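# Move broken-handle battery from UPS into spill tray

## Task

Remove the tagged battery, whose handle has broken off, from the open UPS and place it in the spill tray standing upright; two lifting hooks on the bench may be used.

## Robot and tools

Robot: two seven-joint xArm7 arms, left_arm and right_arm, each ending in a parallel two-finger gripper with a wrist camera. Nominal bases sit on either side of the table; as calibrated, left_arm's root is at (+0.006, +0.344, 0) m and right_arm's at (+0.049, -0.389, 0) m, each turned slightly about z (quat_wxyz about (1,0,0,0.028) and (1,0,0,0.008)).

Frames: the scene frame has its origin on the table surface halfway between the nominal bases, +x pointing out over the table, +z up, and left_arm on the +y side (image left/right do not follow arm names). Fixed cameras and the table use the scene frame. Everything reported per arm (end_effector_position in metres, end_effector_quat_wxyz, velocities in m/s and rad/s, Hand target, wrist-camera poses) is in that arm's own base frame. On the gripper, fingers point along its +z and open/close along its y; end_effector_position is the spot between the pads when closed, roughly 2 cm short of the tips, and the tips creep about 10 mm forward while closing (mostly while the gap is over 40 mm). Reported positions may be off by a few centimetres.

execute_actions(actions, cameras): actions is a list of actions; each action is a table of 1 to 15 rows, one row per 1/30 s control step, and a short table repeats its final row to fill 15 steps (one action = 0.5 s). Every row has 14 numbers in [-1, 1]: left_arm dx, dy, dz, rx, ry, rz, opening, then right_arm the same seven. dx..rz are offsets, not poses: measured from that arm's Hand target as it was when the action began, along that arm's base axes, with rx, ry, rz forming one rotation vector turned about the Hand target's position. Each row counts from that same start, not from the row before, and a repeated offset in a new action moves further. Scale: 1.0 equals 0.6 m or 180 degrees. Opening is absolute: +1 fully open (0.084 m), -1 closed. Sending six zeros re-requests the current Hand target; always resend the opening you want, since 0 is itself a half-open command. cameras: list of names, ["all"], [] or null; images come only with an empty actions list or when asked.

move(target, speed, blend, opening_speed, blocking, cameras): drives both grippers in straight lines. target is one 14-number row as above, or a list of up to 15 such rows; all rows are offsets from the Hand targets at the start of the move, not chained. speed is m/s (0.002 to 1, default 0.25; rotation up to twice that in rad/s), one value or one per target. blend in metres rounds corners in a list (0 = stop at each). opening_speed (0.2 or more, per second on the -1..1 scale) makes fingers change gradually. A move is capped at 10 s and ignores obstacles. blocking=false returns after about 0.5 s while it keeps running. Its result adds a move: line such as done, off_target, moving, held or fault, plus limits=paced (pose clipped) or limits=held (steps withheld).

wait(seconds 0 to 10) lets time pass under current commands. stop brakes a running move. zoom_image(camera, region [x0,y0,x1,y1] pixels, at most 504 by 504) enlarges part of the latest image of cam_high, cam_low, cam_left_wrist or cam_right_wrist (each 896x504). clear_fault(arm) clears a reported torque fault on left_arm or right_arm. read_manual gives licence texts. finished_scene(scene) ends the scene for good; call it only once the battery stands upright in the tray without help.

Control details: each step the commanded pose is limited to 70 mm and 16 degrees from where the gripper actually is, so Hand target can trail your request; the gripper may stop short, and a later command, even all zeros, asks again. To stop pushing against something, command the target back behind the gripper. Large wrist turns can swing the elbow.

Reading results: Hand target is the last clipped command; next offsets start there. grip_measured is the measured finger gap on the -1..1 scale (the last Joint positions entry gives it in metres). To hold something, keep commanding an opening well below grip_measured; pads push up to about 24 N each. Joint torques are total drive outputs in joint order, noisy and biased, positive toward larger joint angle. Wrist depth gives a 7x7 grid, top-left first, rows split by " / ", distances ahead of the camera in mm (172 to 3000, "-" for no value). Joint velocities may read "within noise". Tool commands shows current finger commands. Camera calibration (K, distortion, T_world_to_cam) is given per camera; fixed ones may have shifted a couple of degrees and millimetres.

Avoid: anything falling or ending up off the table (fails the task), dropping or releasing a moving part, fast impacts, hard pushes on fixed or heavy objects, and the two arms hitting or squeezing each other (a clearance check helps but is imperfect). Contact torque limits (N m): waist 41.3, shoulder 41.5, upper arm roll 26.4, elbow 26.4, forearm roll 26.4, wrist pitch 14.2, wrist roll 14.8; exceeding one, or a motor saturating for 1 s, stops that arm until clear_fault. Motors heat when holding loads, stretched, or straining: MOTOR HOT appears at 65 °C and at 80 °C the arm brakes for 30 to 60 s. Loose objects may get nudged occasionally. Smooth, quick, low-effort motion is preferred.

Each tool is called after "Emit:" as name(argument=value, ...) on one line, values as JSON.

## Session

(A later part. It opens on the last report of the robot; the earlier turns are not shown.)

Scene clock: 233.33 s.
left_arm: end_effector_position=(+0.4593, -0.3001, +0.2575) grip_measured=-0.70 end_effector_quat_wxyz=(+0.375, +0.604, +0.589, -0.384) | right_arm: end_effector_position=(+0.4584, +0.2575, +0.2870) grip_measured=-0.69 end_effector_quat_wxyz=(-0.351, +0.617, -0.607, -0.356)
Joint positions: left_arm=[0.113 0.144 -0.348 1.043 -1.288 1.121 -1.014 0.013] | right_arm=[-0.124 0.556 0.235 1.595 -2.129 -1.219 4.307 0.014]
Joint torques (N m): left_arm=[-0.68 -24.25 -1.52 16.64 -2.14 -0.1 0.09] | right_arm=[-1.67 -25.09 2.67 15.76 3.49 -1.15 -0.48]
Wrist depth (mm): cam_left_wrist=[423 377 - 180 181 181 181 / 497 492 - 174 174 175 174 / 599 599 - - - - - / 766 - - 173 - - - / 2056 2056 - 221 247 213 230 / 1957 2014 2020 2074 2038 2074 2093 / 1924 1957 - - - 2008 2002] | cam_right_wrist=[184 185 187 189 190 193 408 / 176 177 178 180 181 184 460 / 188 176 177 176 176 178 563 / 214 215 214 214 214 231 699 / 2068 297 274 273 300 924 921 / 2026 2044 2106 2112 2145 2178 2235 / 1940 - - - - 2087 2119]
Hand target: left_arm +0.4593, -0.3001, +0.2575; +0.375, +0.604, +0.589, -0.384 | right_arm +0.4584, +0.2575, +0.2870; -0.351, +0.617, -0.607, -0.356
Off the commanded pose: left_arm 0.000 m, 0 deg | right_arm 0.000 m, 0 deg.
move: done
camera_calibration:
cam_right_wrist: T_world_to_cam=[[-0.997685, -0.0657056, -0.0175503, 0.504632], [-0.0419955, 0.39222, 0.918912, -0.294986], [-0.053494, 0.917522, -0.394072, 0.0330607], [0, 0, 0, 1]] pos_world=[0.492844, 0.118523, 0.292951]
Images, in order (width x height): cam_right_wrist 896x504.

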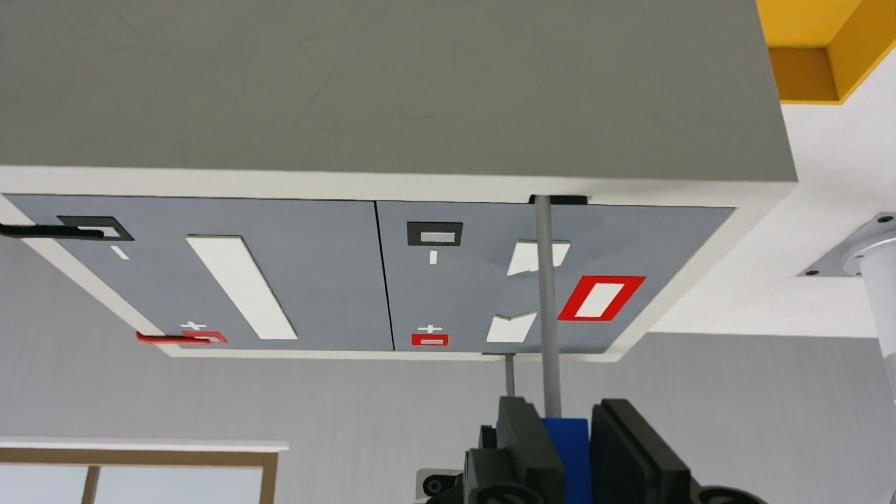

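Emit:
move(target=[[0,0,-0.0033,0,0,0,-1,0,0,-0.0508,0,0,0,-1],[0,0,-0.0033,0,0,0,1,0,0,-0.0508,0,0,0,1],[0.0036,0.151,0.067,0,0,0,1,0.0023,-0.1443,0.033,0,0,0,1]], speed=[0.04,0.1,0.15], opening_speed=1.5, cameras=["cam_low","cam_left_wrist","cam_right_wrist"])

Emit:
zoom_image(camera="cam_low", region=[440, 20, 680, 110])

Scene clock: 266.20 s.
left_arm: end_effector_position=(+0.4615, -0.2095, +0.2977) grip_measured=+1.00 end_effector_quat_wxyz=(+0.375, +0.604, +0.589, -0.384) | right_arm: end_effector_position=(+0.4598, +0.1710, +0.3068) grip_measured=+1.00 end_effector_quat_wxyz=(-0.351, +0.617, -0.607, -0.356)
Joint positions: left_arm=[0.242 0.061 -0.239 1.066 -1.17 1.356 -1.044 0.084] | right_arm=[-0.249 0.546 0.185 1.638 -2.175 -1.389 4.274 0.084]
Joint torques (N m): left_arm=[0.17 -25.91 0.04 17.52 -0.8 0.54 -0.27] | right_arm=[-1.56 -25.12 1.5 16.15 1.85 -1.51 0.29]
Wrist depth (mm): cam_left_wrist=[489 468 478 287 286 287 287 / 573 565 564 277 277 278 277 / 683 739 683 268 267 265 268 / 680 956 - 283 279 276 273 / 671 2165 2158 397 390 2192 2264 / 673 2112 2151 242 2132 2151 2178 / 552 2044 - 490 2068 2093 2112] | cam_right_wrist=[- 293 295 299 300 445 434 / - 280 282 283 286 505 513 / - 267 267 268 270 599 637 / - 265 265 264 263 766 743 / 2132 338 337 336 371 984 772 / 2112 2145 2185 414 2249 2302 2242 / 2050 2026 - 236 2178 2185 722]
Hand target: left_arm +0.4615, -0.2095, +0.2977; +0.375, +0.604, +0.589, -0.384 | right_arm +0.4598, +0.1710, +0.3068; -0.351, +0.617, -0.607, -0.356
Off the commanded pose: left_arm 0.000 m, 0 deg | right_arm 0.000 m, 0 deg.
move: done
camera_calibration:
cam_left_wrist: T_world_to_cam=[[0.999848, -0.0120717, -0.0126109, -0.429577], [0.00811937, -0.317932, 0.948079, -0.305521], [-0.0154543, -0.948037, -0.317786, 0.0408172], [0, 0, 0, 1]] pos_world=[0.432623, -0.0636246, 0.297212]
cam_right_wrist: T_world_to_cam=[[-0.997685, -0.0657056, -0.0175503, 0.500685], [-0.0419955, 0.39222, 0.918912, -0.279064], [-0.053494, 0.917522, -0.394072, 0.120356], [0, 0, 0, 1]] pos_world=[0.494244, 0.0319228, 0.312651]
Images, in order (width x height): cam_low 896x504, cam_left_wrist 896x504, cam_right_wrist 896x504.

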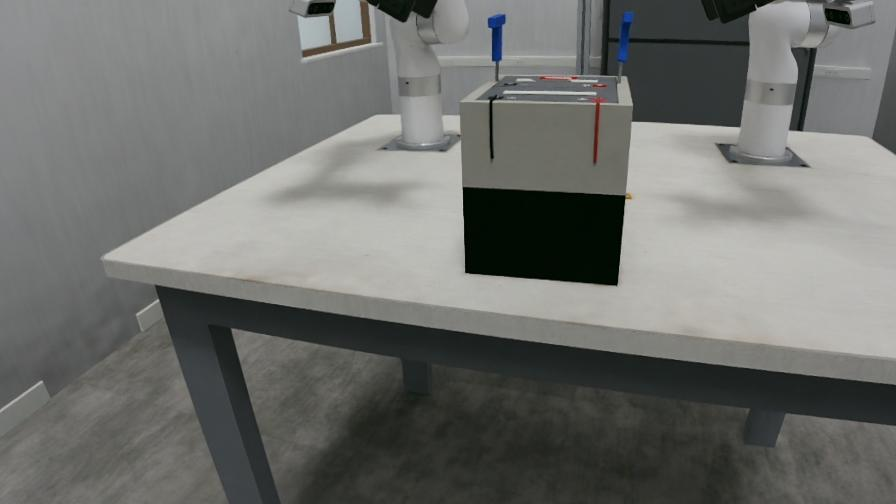

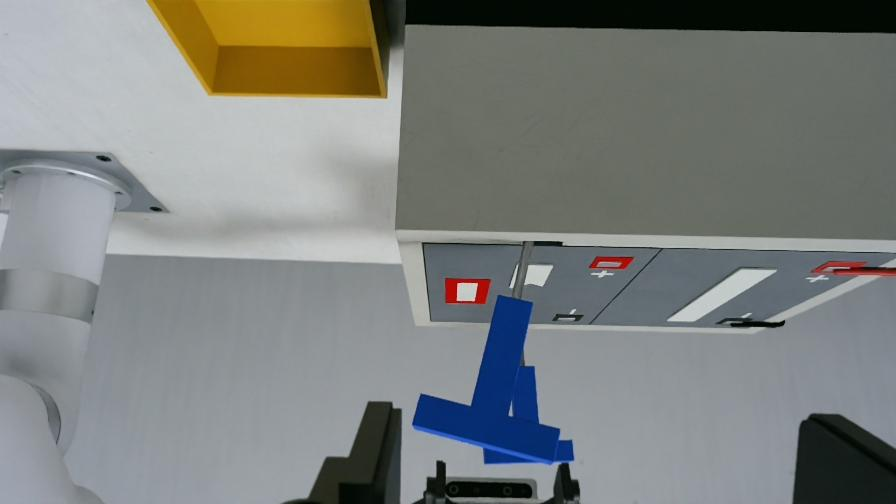

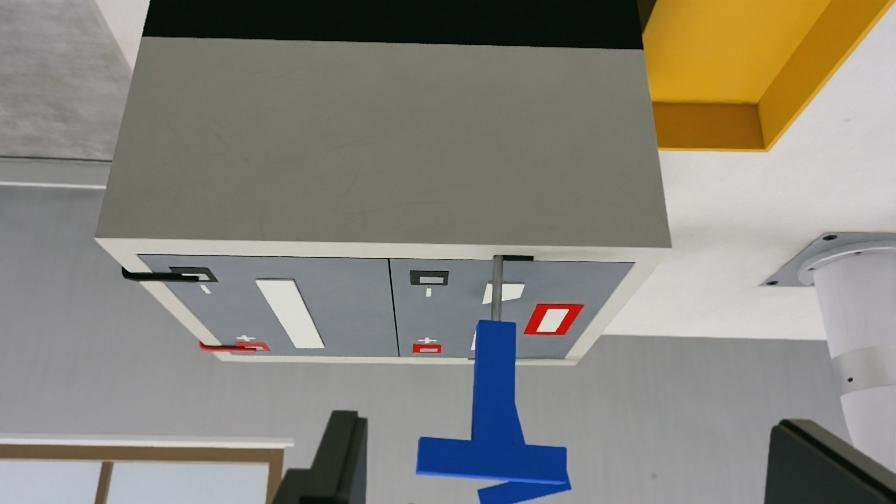

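Scaled by 2.100 from the camera's 896x504 image, which has a finer 1280x720 frame.

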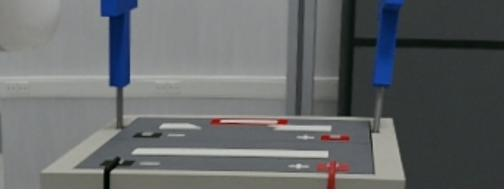

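Emit:
move(target=[[0,0,0.2,0,0,0,0.2,0,0,0.2,0,0,0,0.2],[0,0,0.2,0.2872,0.2737,0.4411,0.2,0,0,0.2,-0.2557,-0.2635,0.4493,0.2],[-0.0045,-0.186,0.1705,0.2872,0.2737,0.4411,0.2,-0.0028,0.1792,0.1553,-0.2557,-0.2635,0.4493,0.2]], speed=[0.3,0.6,0.25], blend=[0.03,0.02,0], cameras=["all"])

Scene clock: 294.70 s.
left_arm: end_effector_position=(+0.4588, -0.3211, +0.4000) grip_measured=+0.19 end_effector_quat_wxyz=(+0.000, +0.012, +1.000, +0.000) | right_arm: end_effector_position=(+0.4573, +0.2780, +0.3992) grip_measured=+0.19 end_effector_quat_wxyz=(-0.093, +0.983, +0.008, +0.158)
Joint positions: left_arm=[-0.106 0.485 -0.832 2.134 0.362 1.779 -3.917 0.052] | right_arm=[0.479 0.73 0.33 2.707 -3.413 -1.626 3.747 0.052]
Joint torques (N m): left_arm=[-1.1 -29.49 -3.48 15.39 0.84 -0.98 -0.26] | right_arm=[-1.5 -26.36 1.1 12.96 -1.15 -0.96 0.24]
Wrist depth (mm): cam_left_wrist=[511 512 507 509 509 509 510 / 517 518 515 512 516 516 516 / 526 521 500 483 522 524 523 / 531 326 324 325 531 530 526 / 538 330 331 331 538 537 537 / 544 335 334 335 545 544 544 / 554 - 338 338 548 552 550] | cam_right_wrist=[1781 1754 1677 1630 1596 1560 1506 / 1745 1681 1615 1600 1571 1533 1506 / 615 604 363 352 545 542 528 / 602 587 353 344 339 528 517 / 584 573 347 338 335 517 504 / 572 564 339 331 328 508 495 / 563 - 332 323 504 495 488]
Hand target: left_arm +0.4588, -0.3211, +0.4000; +0.000, +0.012, +1.000, +0.001 | right_arm +0.4581, +0.2785, +0.3999; -0.022, +0.999, +0.008, +0.039
Off the commanded pose: left_arm 0.000 m, 0 deg | right_arm 0.001 m, 21 deg; orientation clipped.
elbow stopped short (right arm): the move would have taken joint 4 (elbow) straighter than the controller allows.
move: off_target (right_arm); limits=paced
camera_calibration:
cam_left_wrist: T_world_to_cam=[[0.00693606, 0.999959, 0.00587144, 0.346108], [0.993446, -0.00756054, 0.114049, -0.456815], [0.114088, 0.00504192, -0.993458, 0.484292], [0, 0, 0, 1]] pos_world=[0.396168, -0.351989, 0.531191]
cam_right_wrist: T_world_to_cam=[[0.0715981, -0.988225, -0.135223, 0.32127], [-0.977908, -0.0428546, -0.204598, 0.591259], [0.196394, 0.146885, -0.969461, 0.388108], [0, 0, 0, 1]] pos_world=[0.478973, 0.285818, 0.540669]

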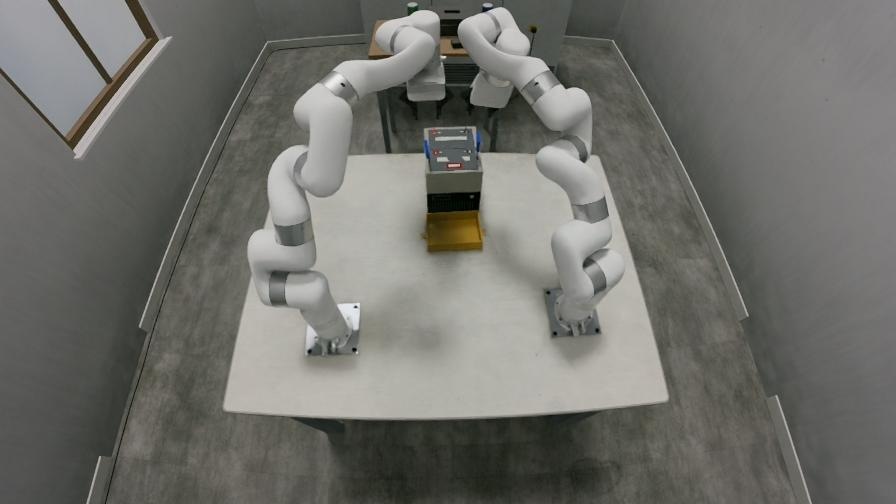

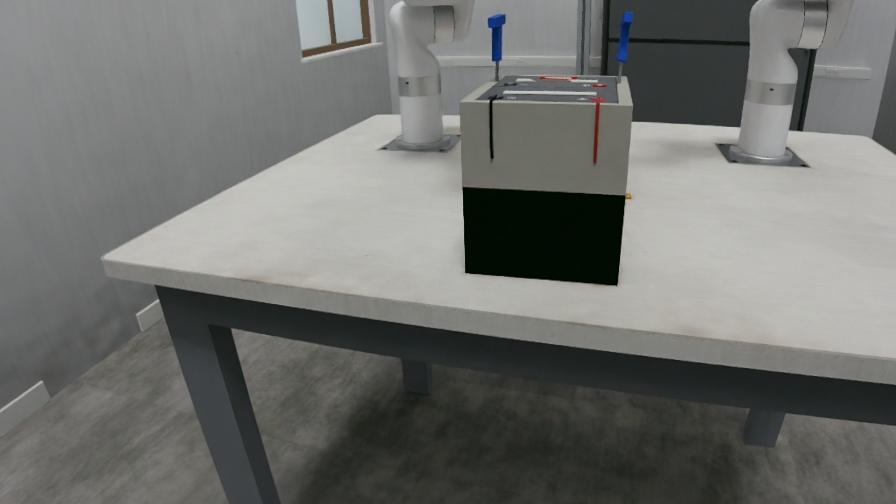

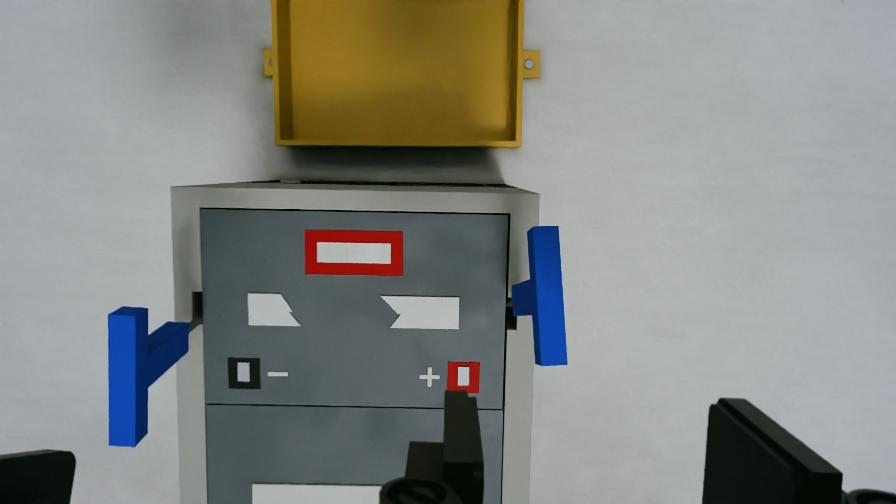

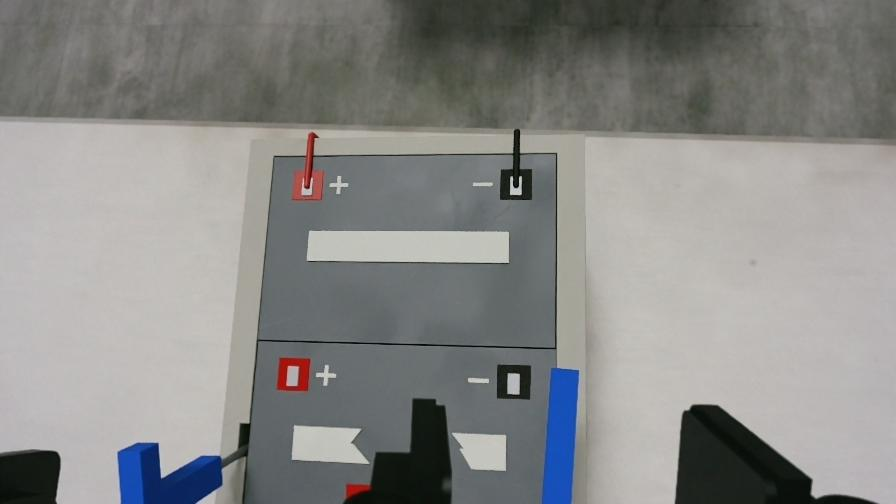

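Emit:
move(target=[[0,0,-0.05,0,0,0,0.2,-0.1635,-0.4975,0,0,0,0,0.2],[-0.0063,0.0043,-0.15,0,0,0,0.2,0.153,-0.4975,0.117,0,-0.5,0,0.2],[-0.0063,0.0043,-0.22,0,0,0,0.2,0.17,-0.4975,0.3,0,-0.64,0,0.2]], speed=0.6, blend=[0.02,0.02,0], cameras=["cam_left_wrist","cam_high","cam_low"])

Scene clock: 392.10 s.
left_arm: end_effector_position=(+0.4550, -0.3185, +0.2680) grip_measured=+0.19 end_effector_quat_wxyz=(+0.000, +0.012, +1.000, +0.001) | right_arm: end_effector_position=(+0.5601, -0.0200, +0.5800) grip_measured=+0.19 end_effector_quat_wxyz=(-0.006, +0.503, +0.023, +0.864)
Joint positions: left_arm=[0.083 0.376 -0.852 1.58 0.289 1.336 -3.92 0.052] | right_arm=[0.237 -0.339 -0.273 0.911 -3.286 0.848 3.155 0.052]
Joint torques (N m): left_arm=[0.23 -25.5 -3.73 16.82 0.79 -1.58 -0.13] | right_arm=[-1.41 -11.28 1.24 22.07 -0.7 2.11 0.28]
Wrist depth (mm): cam_left_wrist=[384 383 381 380 383 382 382 / 388 388 384 386 387 387 386 / 392 392 391 391 392 394 393 / 193 193 193 192 396 397 397 / 196 195 195 194 400 403 405 / 198 197 198 197 408 409 409 / 201 201 - - 412 413 414] | cam_right_wrist=[- - - - - - 2960 / - - - - - - 2923 / - - - - - - 2899 / - - - - - - 2899 / - - - - - - 2886 / - 2125 - - 2960 - 2863 / - 2056 2080 2056 2044 2986 2760]
Hand target: left_arm +0.4550, -0.3185, +0.2680; +0.000, +0.012, +1.000, +0.001 | right_arm +0.5601, -0.0200, +0.5799; -0.006, +0.503, +0.023, +0.864
Off the commanded pose: left_arm 0.000 m, 0 deg | right_arm 0.000 m, 0 deg.
move: done; limits=paced
camera_calibration:
cam_left_wrist: T_world_to_cam=[[0.00692462, 0.999958, 0.00597001, 0.344374], [0.993458, -0.00755991, 0.113949, -0.437943], [0.11399, 0.00514189, -0.993469, 0.353754], [0, 0, 0, 1]] pos_world=[0.392369, -0.349489, 0.399291]
Images, in order (width x height): cam_high 896x504, cam_low 896x504, cam_left_wrist 896x504.

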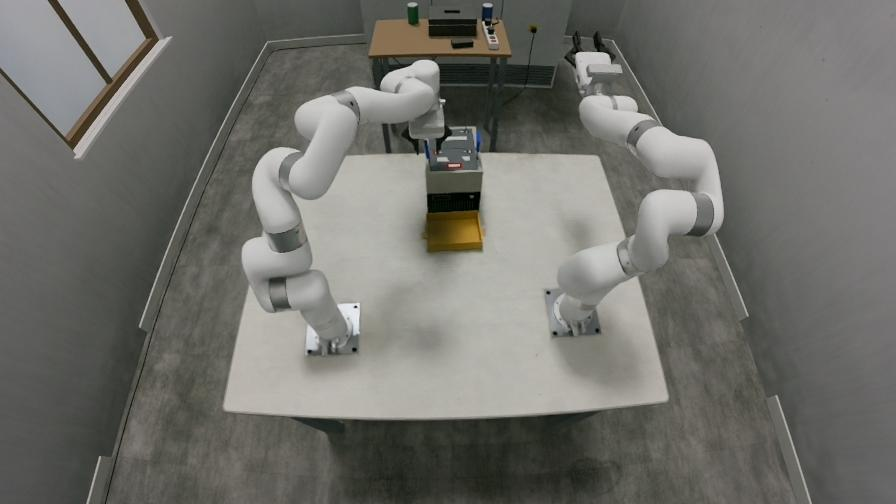

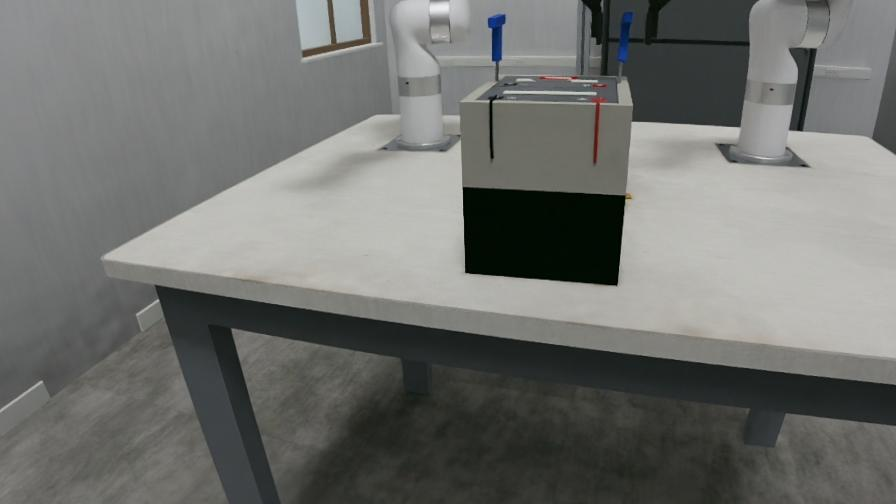

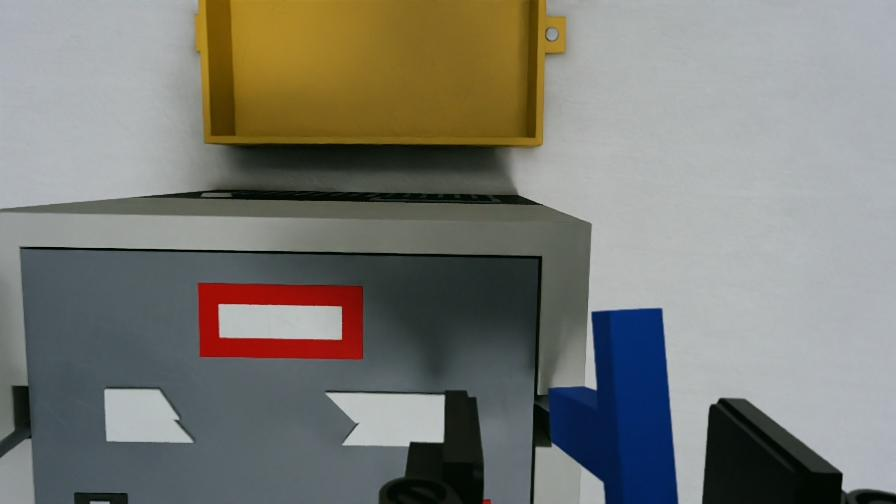

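Emit:
move(target=[[-0.0192,0,0,0,-0.05,0,0.2,-0.035,-0.178,-0.097,0.313,0,-0.114,0.2],[-0.0192,0,0,0,-0.05,0,0.2,-0.105,-0.178,-0.29,0.627,0,-0.228,0.2],[-0.0192,0,0,0,-0.05,0,0.2,-0.14,0,-0.387,0.94,0,-0.341,0.2],[-0.0192,0,0,0,-0.05,0,-1,-0.267,0,-0.267,0.843,0,-0.537,0.2]], speed=0.6, blend=[0.02,0.02,0.02,0], cameras=["cam_left_wrist","cam_low"])

Scene clock: 438.10 s.
left_arm: end_effector_position=(+0.4435, -0.3186, +0.2680) grip_measured=-0.77 end_effector_quat_wxyz=(+0.079, +0.012, +0.997, +0.001) | right_arm: end_effector_position=(+0.3999, -0.0200, +0.4197) grip_measured=+0.19 end_effector_quat_wxyz=(-0.040, -0.008, +0.999, -0.023)
Joint positions: left_arm=[0.141 0.2 -0.875 1.364 0.285 1.13 -3.942 0.01] | right_arm=[0.506 -0.157 -0.46 1.535 -0.114 1.758 3.163 0.052]
Joint torques (N m): left_arm=[3.37 -23.14 0.56 16.85 1.8 0.63 0.21] | right_arm=[-1.42 -11.68 0.75 19.48 0.72 -1.08 -0.44]
Wrist depth (mm): cam_left_wrist=[367 363 363 362 367 365 365 / 377 376 374 375 374 375 374 / 383 278 283 287 385 387 387 / 187 187 187 187 395 399 399 / 195 193 193 194 405 414 413 / 201 200 200 198 422 427 426 / 206 206 206 - - 440 437] | cam_right_wrist=[1483 548 548 549 546 547 545 / 1493 549 547 549 547 546 542 / 1503 552 551 550 551 549 548 / 1503 551 552 552 550 551 547 / 1496 555 553 554 552 551 549 / 1493 557 555 552 551 552 550 / 1496 555 557 555 552 551 547]
Hand target: left_arm +0.4435, -0.3185, +0.2680; +0.079, +0.012, +0.997, +0.001 | right_arm +0.3999, -0.0200, +0.4197; -0.040, -0.008, +0.999, -0.023
Off the commanded pose: left_arm 0.000 m, 0 deg | right_arm 0.000 m, 0 deg.
move: done
camera_calibration:
cam_left_wrist: T_world_to_cam=[[0.00608267, 0.999959, 0.00671967, 0.344772], [0.963355, -0.00766176, 0.268121, -0.454474], [0.268161, 0.00484254, -0.963362, 0.278518], [0, 0, 0, 1]] pos_world=[0.361035, -0.349588, 0.387851]
Images, in order (width x height): cam_low 896x504, cam_left_wrist 896x504.

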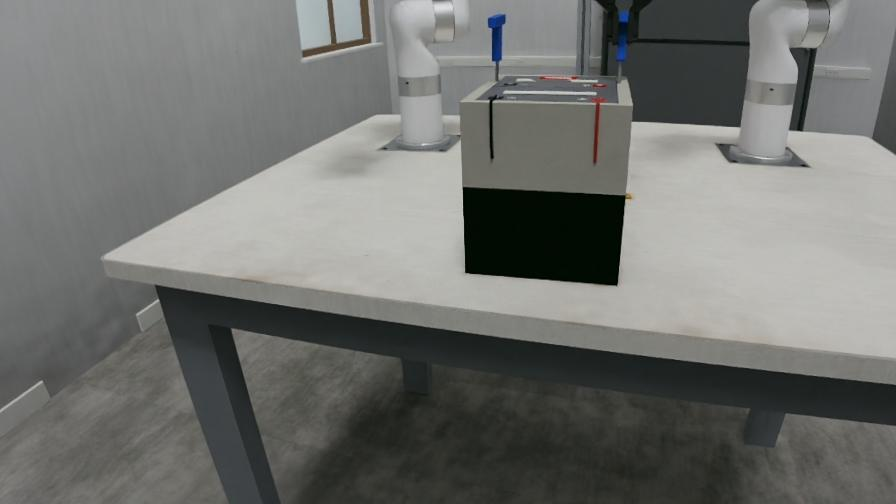

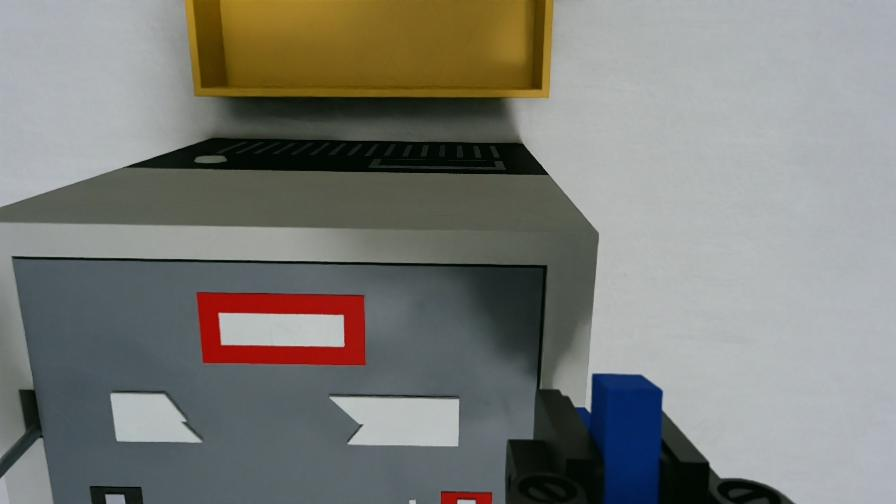

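Emit:
move(target=[[0.0337,-0.0033,0.0067,0,0.076,0,-1,0.05,0.2,0,0,0,0.5,0.2],[0.0337,-0.0033,0.0067,0,0.076,0,-1,0.097,0.4975,-0.1,0.04,0.023,0.999,0.2]], speed=0.5, blend=[0.02,0], cameras=["cam_left_wrist","cam_low","cam_right_wrist"])

Scene clock: 487.20 s.
left_arm: end_effector_position=(+0.4637, -0.3205, +0.2720) grip_measured=-0.78 end_effector_quat_wxyz=(-0.041, +0.012, +0.999, +0.000) | right_arm: end_effector_position=(+0.4581, +0.2785, +0.3598) grip_measured=+0.19 end_effector_quat_wxyz=(+0.000, +1.000, +0.008, +0.000)
Joint positions: left_arm=[0.03 0.484 -0.834 1.739 0.299 1.468 -3.913 0.01] | right_arm=[0.788 0.23 -0.291 1.772 0.066 1.55 0.486 0.052]
Joint torques (N m): left_arm=[0.71 -30.22 -3.41 17.75 1.12 -0.59 -0.02] | right_arm=[-1.49 -21.98 -1.07 20.39 0.85 -1.18 -0.52]
Wrist depth (mm): cam_left_wrist=[399 398 396 395 397 399 398 / 401 400 398 397 400 401 401 / 403 402 398 400 403 401 403 / 200 200 200 200 403 405 403 / 201 201 200 201 404 406 405 / 202 201 202 201 408 407 407 / 203 203 203 - - 408 409] | cam_right_wrist=[263 264 266 269 472 476 478 / 266 266 268 272 478 480 484 / 269 270 274 276 484 488 495 / 274 274 277 279 490 496 498 / 275 278 280 281 497 502 506 / 279 281 283 285 504 510 515 / - 284 288 291 509 516 520]
Hand target: left_arm +0.4637, -0.3205, +0.2720; -0.041, +0.012, +0.999, +0.000 | right_arm +0.4581, +0.2785, +0.3597; +0.000, +1.000, +0.008, +0.000
Off the commanded pose: left_arm 0.000 m, 0 deg | right_arm 0.000 m, 0 deg.
move: done
camera_calibration:
cam_left_wrist: T_world_to_cam=[[0.00738869, 0.999958, 0.00538517, 0.346234], [0.999443, -0.00755998, 0.0325144, -0.42767], [0.0325538, 0.00514193, -0.999457, 0.396092], [0, 0, 0, 1]] pos_world=[0.41198, -0.351489, 0.407917]
cam_right_wrist: T_world_to_cam=[[0.0561377, -0.997853, 0.0337409, 0.26529], [-0.99154, -0.0517573, 0.11904, 0.476291], [-0.117038, -0.040138, -0.992316, 0.553519], [0, 0, 0, 1]] pos_world=[0.522152, 0.311589, 0.483617]
Images, in order (width x height): cam_low 896x504, cam_left_wrist 896x504, cam_right_wrist 896x504.

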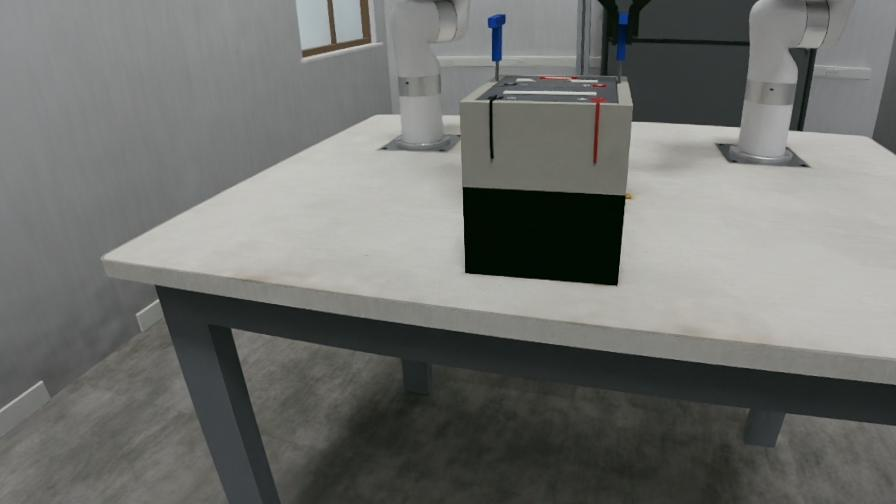

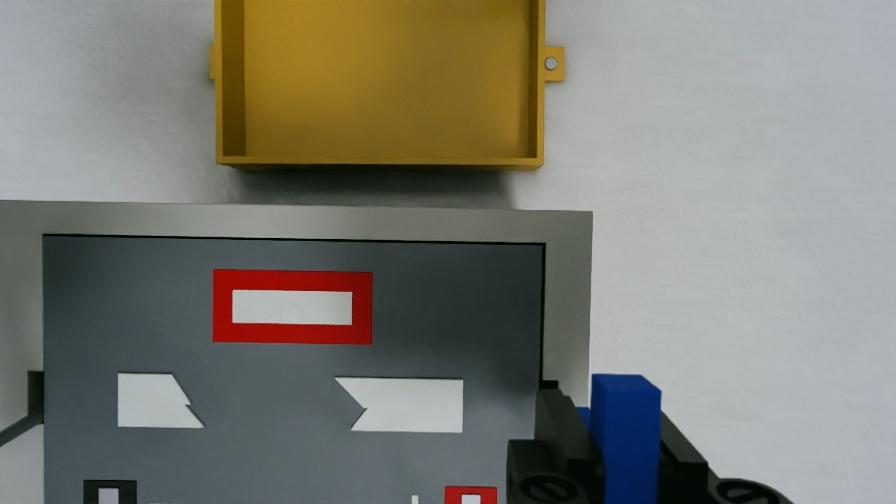

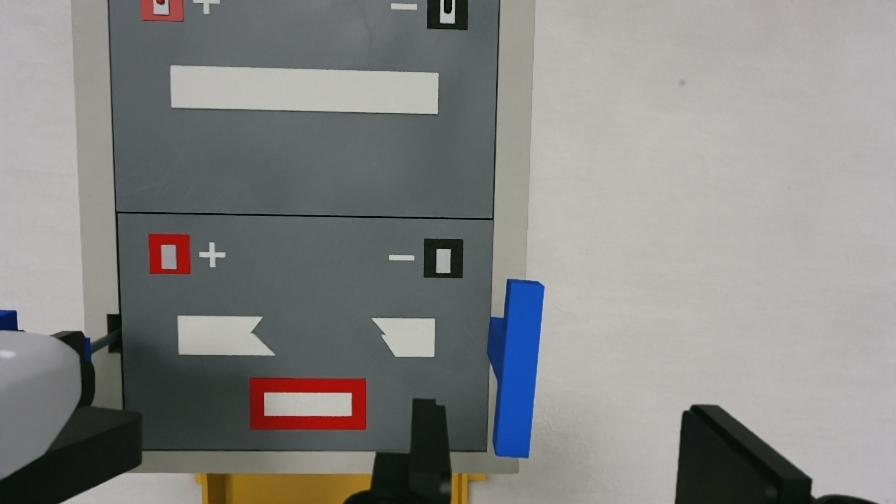

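Emit:
move(target=[[0,0,0,0,0,-0.5,-1,0.0093,0.0025,-0.1,0,0.022,0,0.2],[0,0,0,0,0,-0.5,-1,0.0093,0.0025,-0.153,0,0.022,0,-1],[0,0,0,0,0,-0.5,-1,-0.0077,0.0017,-0.1463,0,0,0,-1]], speed=[0.4,0.2,0.08], blend=[0.01,0,0], cameras=["cam_left_wrist","cam_low","cam_right_wrist"])

Scene clock: 509.13 s.
left_arm: end_effector_position=(+0.4637, -0.3205, +0.2720) grip_measured=-0.78 end_effector_quat_wxyz=(-0.029, +0.715, +0.698, +0.029) | right_arm: end_effector_position=(+0.4535, +0.2795, +0.2720) grip_measured=-0.77 end_effector_quat_wxyz=(+0.000, +1.000, +0.008, +0.000)
Joint positions: left_arm=[0.145 0.57 -1.093 1.723 0.553 1.518 -2.491 0.01] | right_arm=[0.809 0.194 -0.286 1.474 0.057 1.287 0.496 0.01]
Joint torques (N m): left_arm=[2.8 -30.14 -5.1 15.27 1.93 -0.37 0.26] | right_arm=[4.42 -24.18 2.54 22.34 2.42 -2.15 0.3]
Wrist depth (mm): cam_left_wrist=[398 397 397 400 400 400 400 / 400 401 400 400 400 400 402 / 403 402 403 403 403 403 403 / 403 404 405 404 404 404 405 / 405 402 402 261 322 332 343 / 408 405 - 202 - 201 202 / 409 406 - - - 202 203] | cam_right_wrist=[177 179 180 183 384 389 392 / 180 182 184 185 188 394 398 / 183 184 187 188 396 399 403 / 185 187 188 190 400 405 408 / 188 189 191 192 406 410 413 / 189 192 193 194 411 417 420 / 192 194 196 - - 422 426]
Hand target: left_arm +0.4637, -0.3205, +0.2720; -0.029, +0.715, +0.698, +0.029 | right_arm +0.4535, +0.2795, +0.2720; +0.000, +1.000, +0.008, +0.000
Off the commanded pose: left_arm 0.000 m, 0 deg | right_arm 0.000 m, 0 deg.
move: done
camera_calibration:
cam_left_wrist: T_world_to_cam=[[0.999958, -0.00738869, 0.00538517, -0.436975], [-0.00755998, -0.999443, 0.0325144, -0.278621], [0.00514193, -0.0325538, -0.999457, 0.39672], [0, 0, 0, 1]] pos_world=[0.432811, -0.26878, 0.407917]
cam_right_wrist: T_world_to_cam=[[0.0561404, -0.997853, 0.0337349, 0.269609], [-0.991528, -0.0517568, 0.119139, 0.482193], [-0.117137, -0.0401376, -0.992304, 0.465946], [0, 0, 0, 1]] pos_world=[0.517551, 0.312689, 0.395817]
Images, in order (width x height): cam_low 896x504, cam_left_wrist 896x504, cam_right_wrist 896x504.

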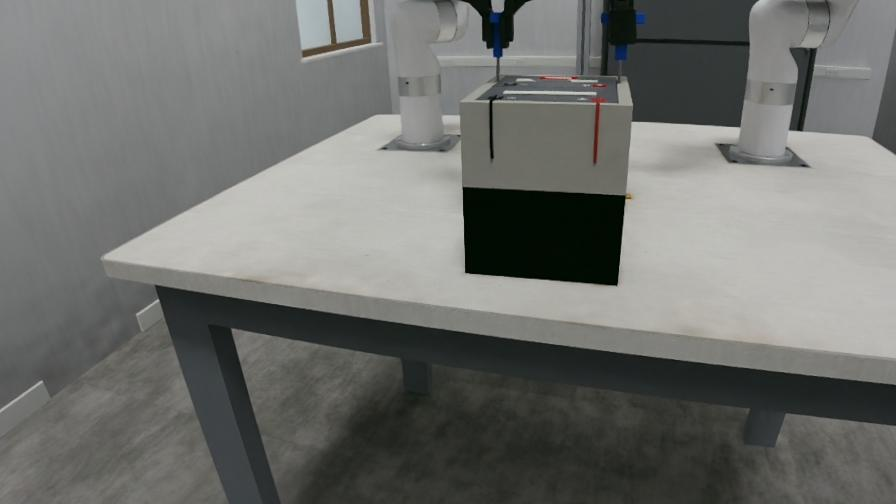

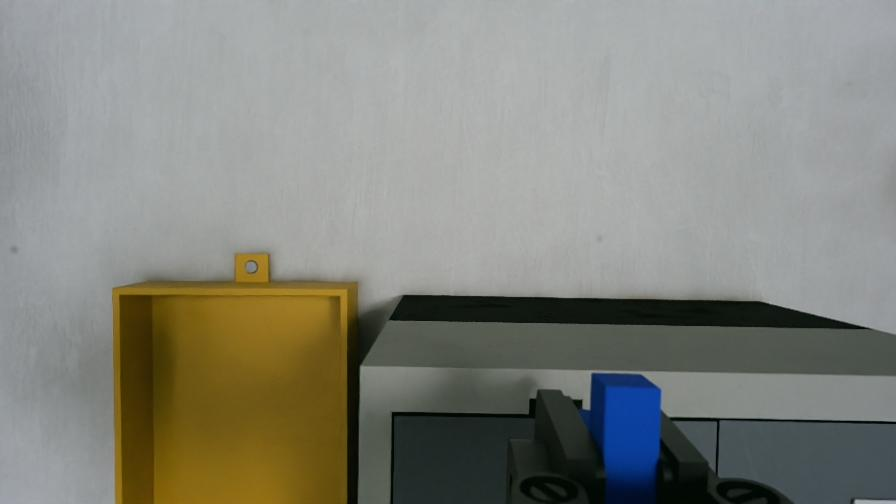

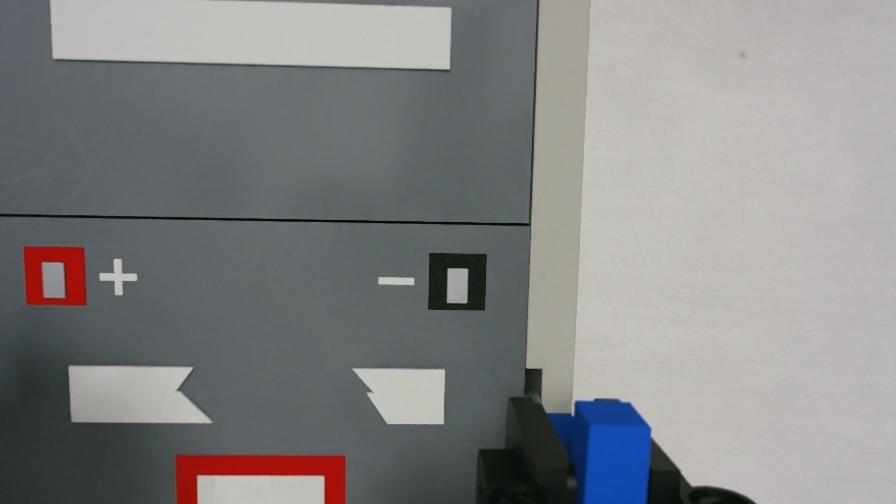

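Emit:
move(target=[[0,-0.0025,0,0,0,0,-1,0,-0.0017,0,0,0,-0.5,-1],[0,-0.0033,0.0183,0,0,0,-1,0,0,0.015,0,0,-0.5,-1],[0,-0.0033,0.0713,0,0,0,-1,0,0,0.068,0,0,-0.5,-1]], speed=[0.3,0.08,0.03], cameras=["cam_left_wrist","cam_low","cam_right_wrist","cam_high"])

Scene clock: 527.17 s.
left_arm: end_effector_position=(+0.4637, -0.3225, +0.3147) grip_measured=-0.78 end_effector_quat_wxyz=(-0.029, +0.715, +0.698, +0.029) | right_arm: end_effector_position=(+0.4535, +0.2795, +0.3127) grip_measured=-0.78 end_effector_quat_wxyz=(+0.000, +0.713, -0.701, +0.000)
Joint positions: left_arm=[0.084 0.572 -1.087 1.868 0.549 1.641 -2.471 0.01] | right_arm=[0.917 0.202 -0.415 1.59 0.081 1.405 2.05 0.01]
Joint torques (N m): left_arm=[-1.07 -37.88 -8.49 22.31 0.99 -1.65 0.3] | right_arm=[-1.26 -29.63 -2.53 31.11 0.98 -2.54 -0.21]
Wrist depth (mm): cam_left_wrist=[441 440 441 442 441 442 441 / 442 443 443 442 443 440 441 / 444 444 446 445 445 447 446 / 446 446 446 446 448 446 448 / 448 445 446 251 314 323 333 / 449 447 446 258 - 244 244 / 452 449 - - - 245 245] | cam_right_wrist=[1310 418 421 424 429 433 435 / 1307 420 424 428 433 436 441 / 1325 425 431 436 437 440 445 / 1356 429 432 437 438 445 450 / 230 235 242 246 251 447 454 / 231 233 234 217 219 452 459 / 234 235 236 - - 461 465]
Hand target: left_arm +0.4637, -0.3225, +0.3148; -0.029, +0.715, +0.698, +0.029 | right_arm +0.4535, +0.2795, +0.3128; +0.000, +0.713, -0.701, +0.000
Off the commanded pose: left_arm 0.000 m, 0 deg | right_arm 0.000 m, 0 deg.
move: done
camera_calibration:
cam_left_wrist: T_world_to_cam=[[0.999958, -0.00738869, 0.00538517, -0.437121], [-0.00755998, -0.999443, 0.0325144, -0.282012], [0.00514193, -0.0325538, -0.999457, 0.439433], [0, 0, 0, 1]] pos_world=[0.432711, -0.27078, 0.450717]
cam_right_wrist: T_world_to_cam=[[-0.997858, -0.0560386, 0.0337523, 0.482883], [-0.0516577, 0.991545, 0.119036, -0.240464], [-0.0401376, 0.117038, -0.992316, 0.427577], [0, 0, 0, 1]] pos_world=[0.486589, 0.215448, 0.436617]

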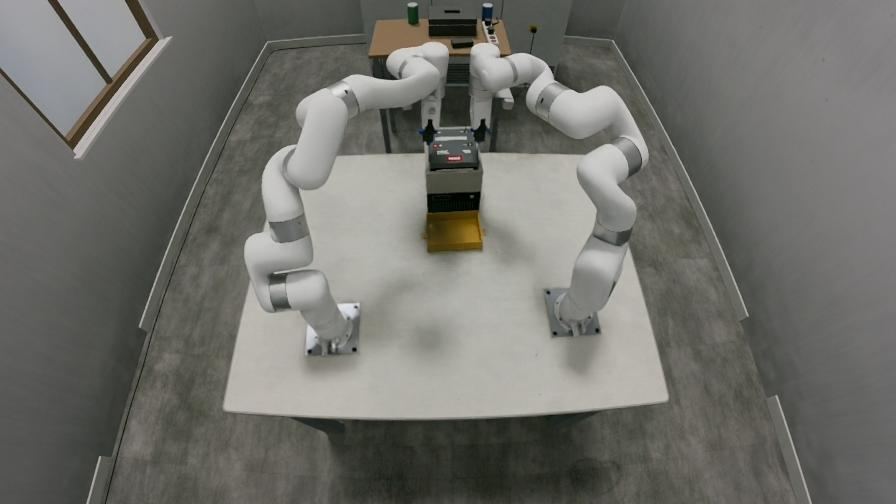

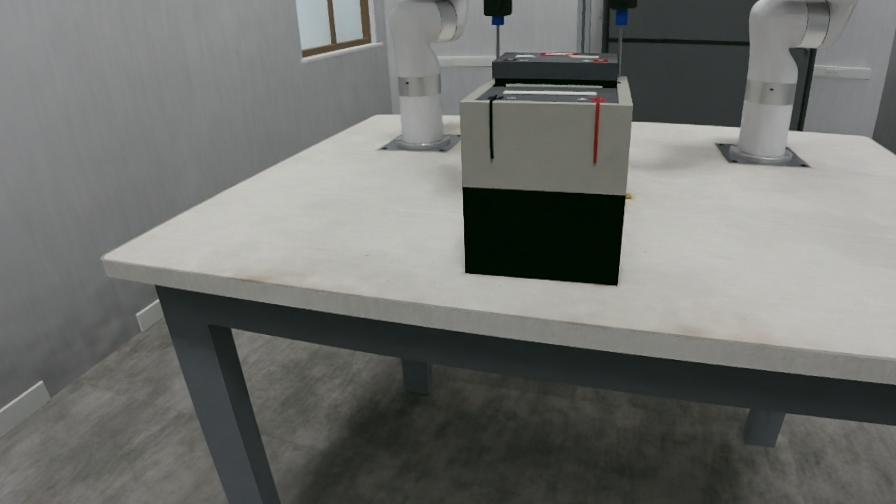

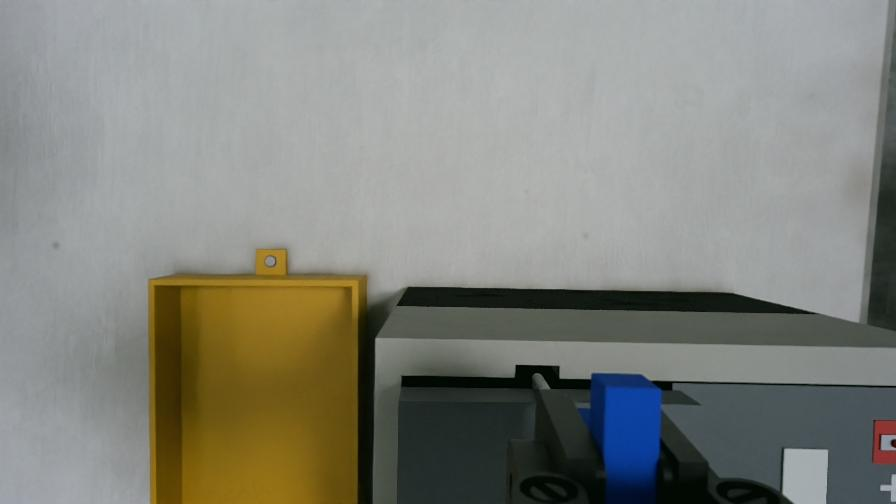

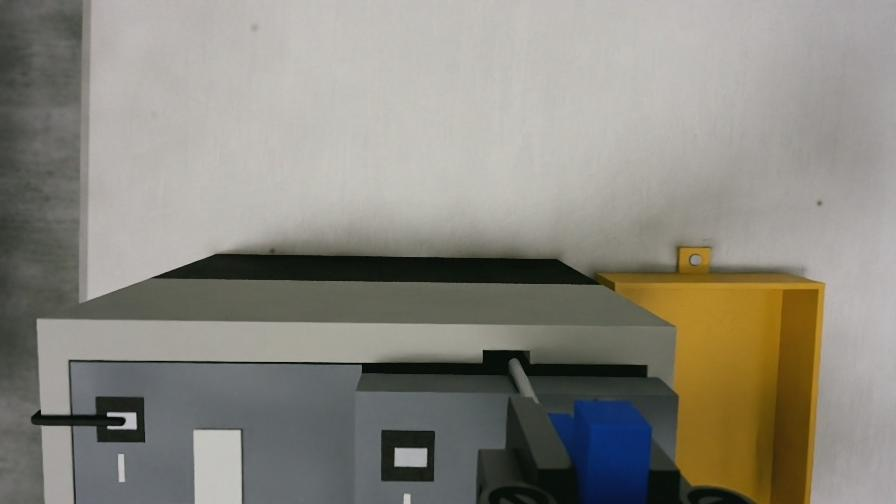

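Emit:
move(target=[[0,0,0.158,0,0,0,-1,0,0,0.158,0,0,0,-1],[-0.2433,0.02,0.158,0,0,0,-1,-0.244,0.0102,0.158,0,0,0,-1],[-0.2433,0.02,-0.138,0,0,0,-1,-0.244,0.0102,-0.138,0,0,0,-1]], speed=[0.1,0.12,0.1], blend=[0.015,0.01,0], cameras=["all"])

Emit:
zoom_image(camera="cam_high", region=[390, 110, 520, 270])

Scene clock: 538.47 s.
left_arm: end_effector_position=(+0.3177, -0.3105, +0.2320) grip_measured=-0.78 end_effector_quat_wxyz=(-0.029, +0.715, +0.698, +0.029) | right_arm: end_effector_position=(+0.3071, +0.2856, +0.2300) grip_measured=-0.78 end_effector_quat_wxyz=(+0.000, +0.713, -0.701, +0.000)
Joint positions: left_arm=[0.487 -0.144 -1.237 1.09 -0.082 1.193 -2.258 0.01] | right_arm=[1.063 -0.178 -0.296 0.939 -0.059 1.11 2.352 0.01]
Joint torques (N m): left_arm=[0.47 -5.51 2.3 25.7 1.24 -2.26 -0.13] | right_arm=[-0.9 -20.43 0.92 29.24 0.72 -2.47 -0.44]
Motor temperatures (°C): left_arm=[40 34 36 45 37 40 39] | right_arm=[37 38 38 50 34 40 38]
Wrist depth (mm): cam_left_wrist=[360 359 360 359 360 359 361 / 360 361 360 361 361 361 362 / 362 362 363 362 363 363 363 / 362 364 364 364 364 365 365 / 365 365 366 362 363 366 365 / 367 366 366 260 - 268 225 / 368 369 369 - - 268 207] | cam_right_wrist=[336 338 341 344 346 350 352 / 337 342 347 347 351 354 356 / 343 345 349 352 356 357 360 / 340 348 352 354 358 361 364 / 220 206 311 355 357 366 369 / - 207 268 217 219 371 374 / - 208 - - - 375 377]
Hand target: left_arm +0.3177, -0.3105, +0.2320; -0.029, +0.715, +0.698, +0.029 | right_arm +0.3071, +0.2856, +0.2300; +0.000, +0.713, -0.701, +0.000
Off the commanded pose: left_arm 0.000 m, 0 deg | right_arm 0.000 m, 0 deg.
move: done
camera_calibration:
cam_left_wrist: T_world_to_cam=[[0.999958, -0.00738869, 0.00538517, -0.290692], [-0.00755998, -0.999443, 0.0325144, -0.26843], [0.00514193, -0.0325538, -0.999457, 0.357818], [0, 0, 0, 1]] pos_world=[0.286811, -0.25878, 0.367917]
cam_right_wrist: T_world_to_cam=[[-0.997858, -0.0560386, 0.0337523, 0.340033], [-0.0516577, 0.991545, 0.119036, -0.244214], [-0.0401376, 0.117038, -0.992316, 0.338827], [0, 0, 0, 1]] pos_world=[0.340289, 0.221548, 0.353817]

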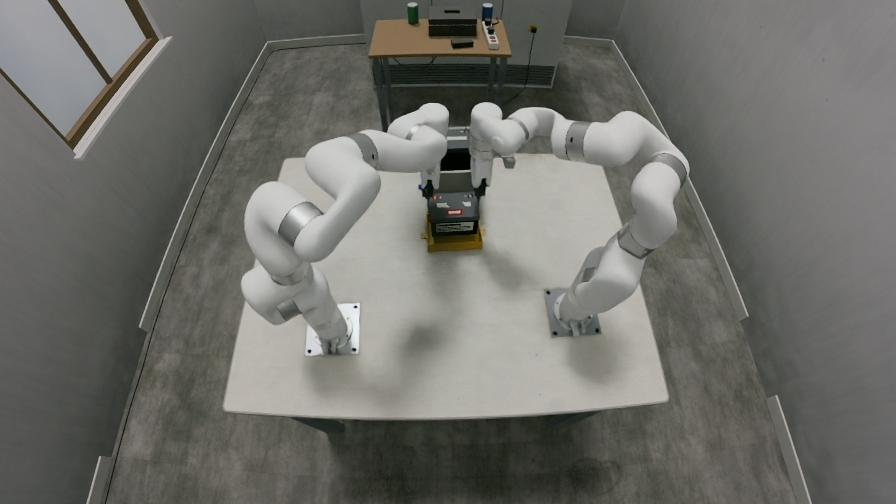

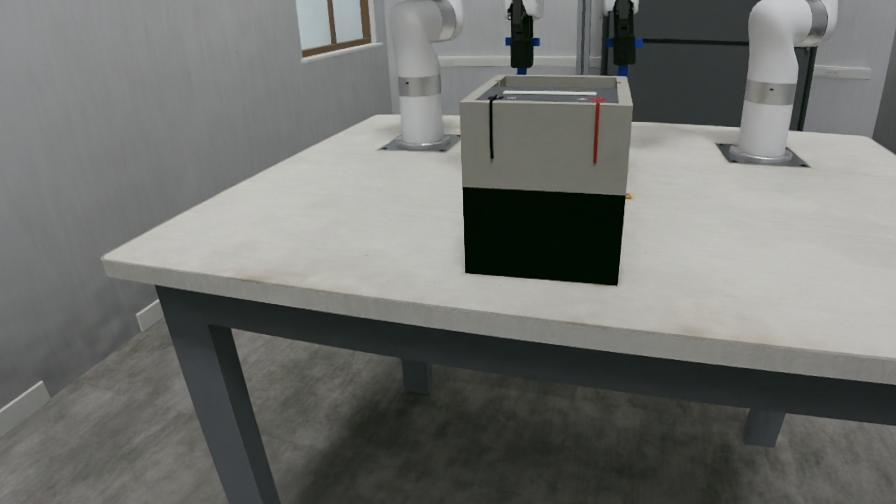

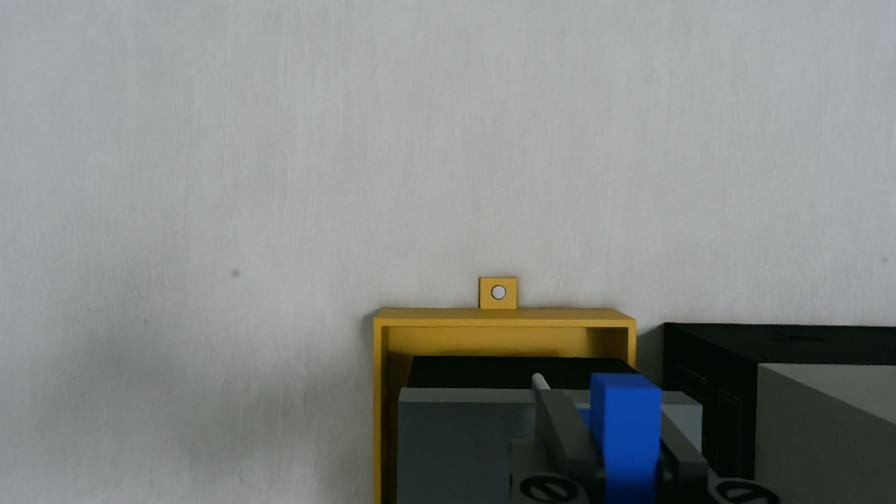

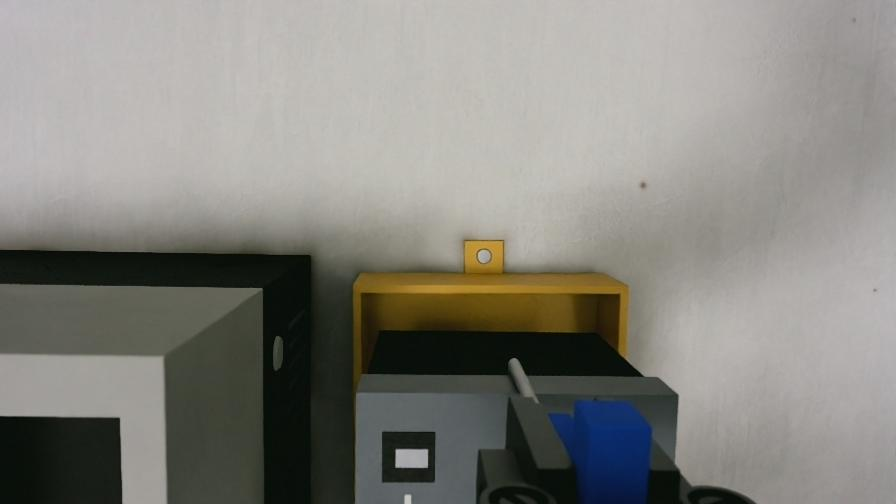

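Scaled by 3.150 from the camera's 896x504 image, which has a finer 1280x720 frame.

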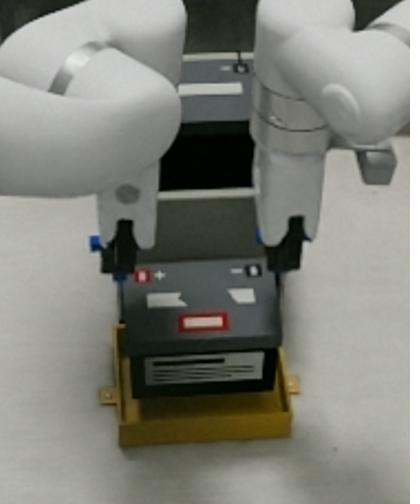

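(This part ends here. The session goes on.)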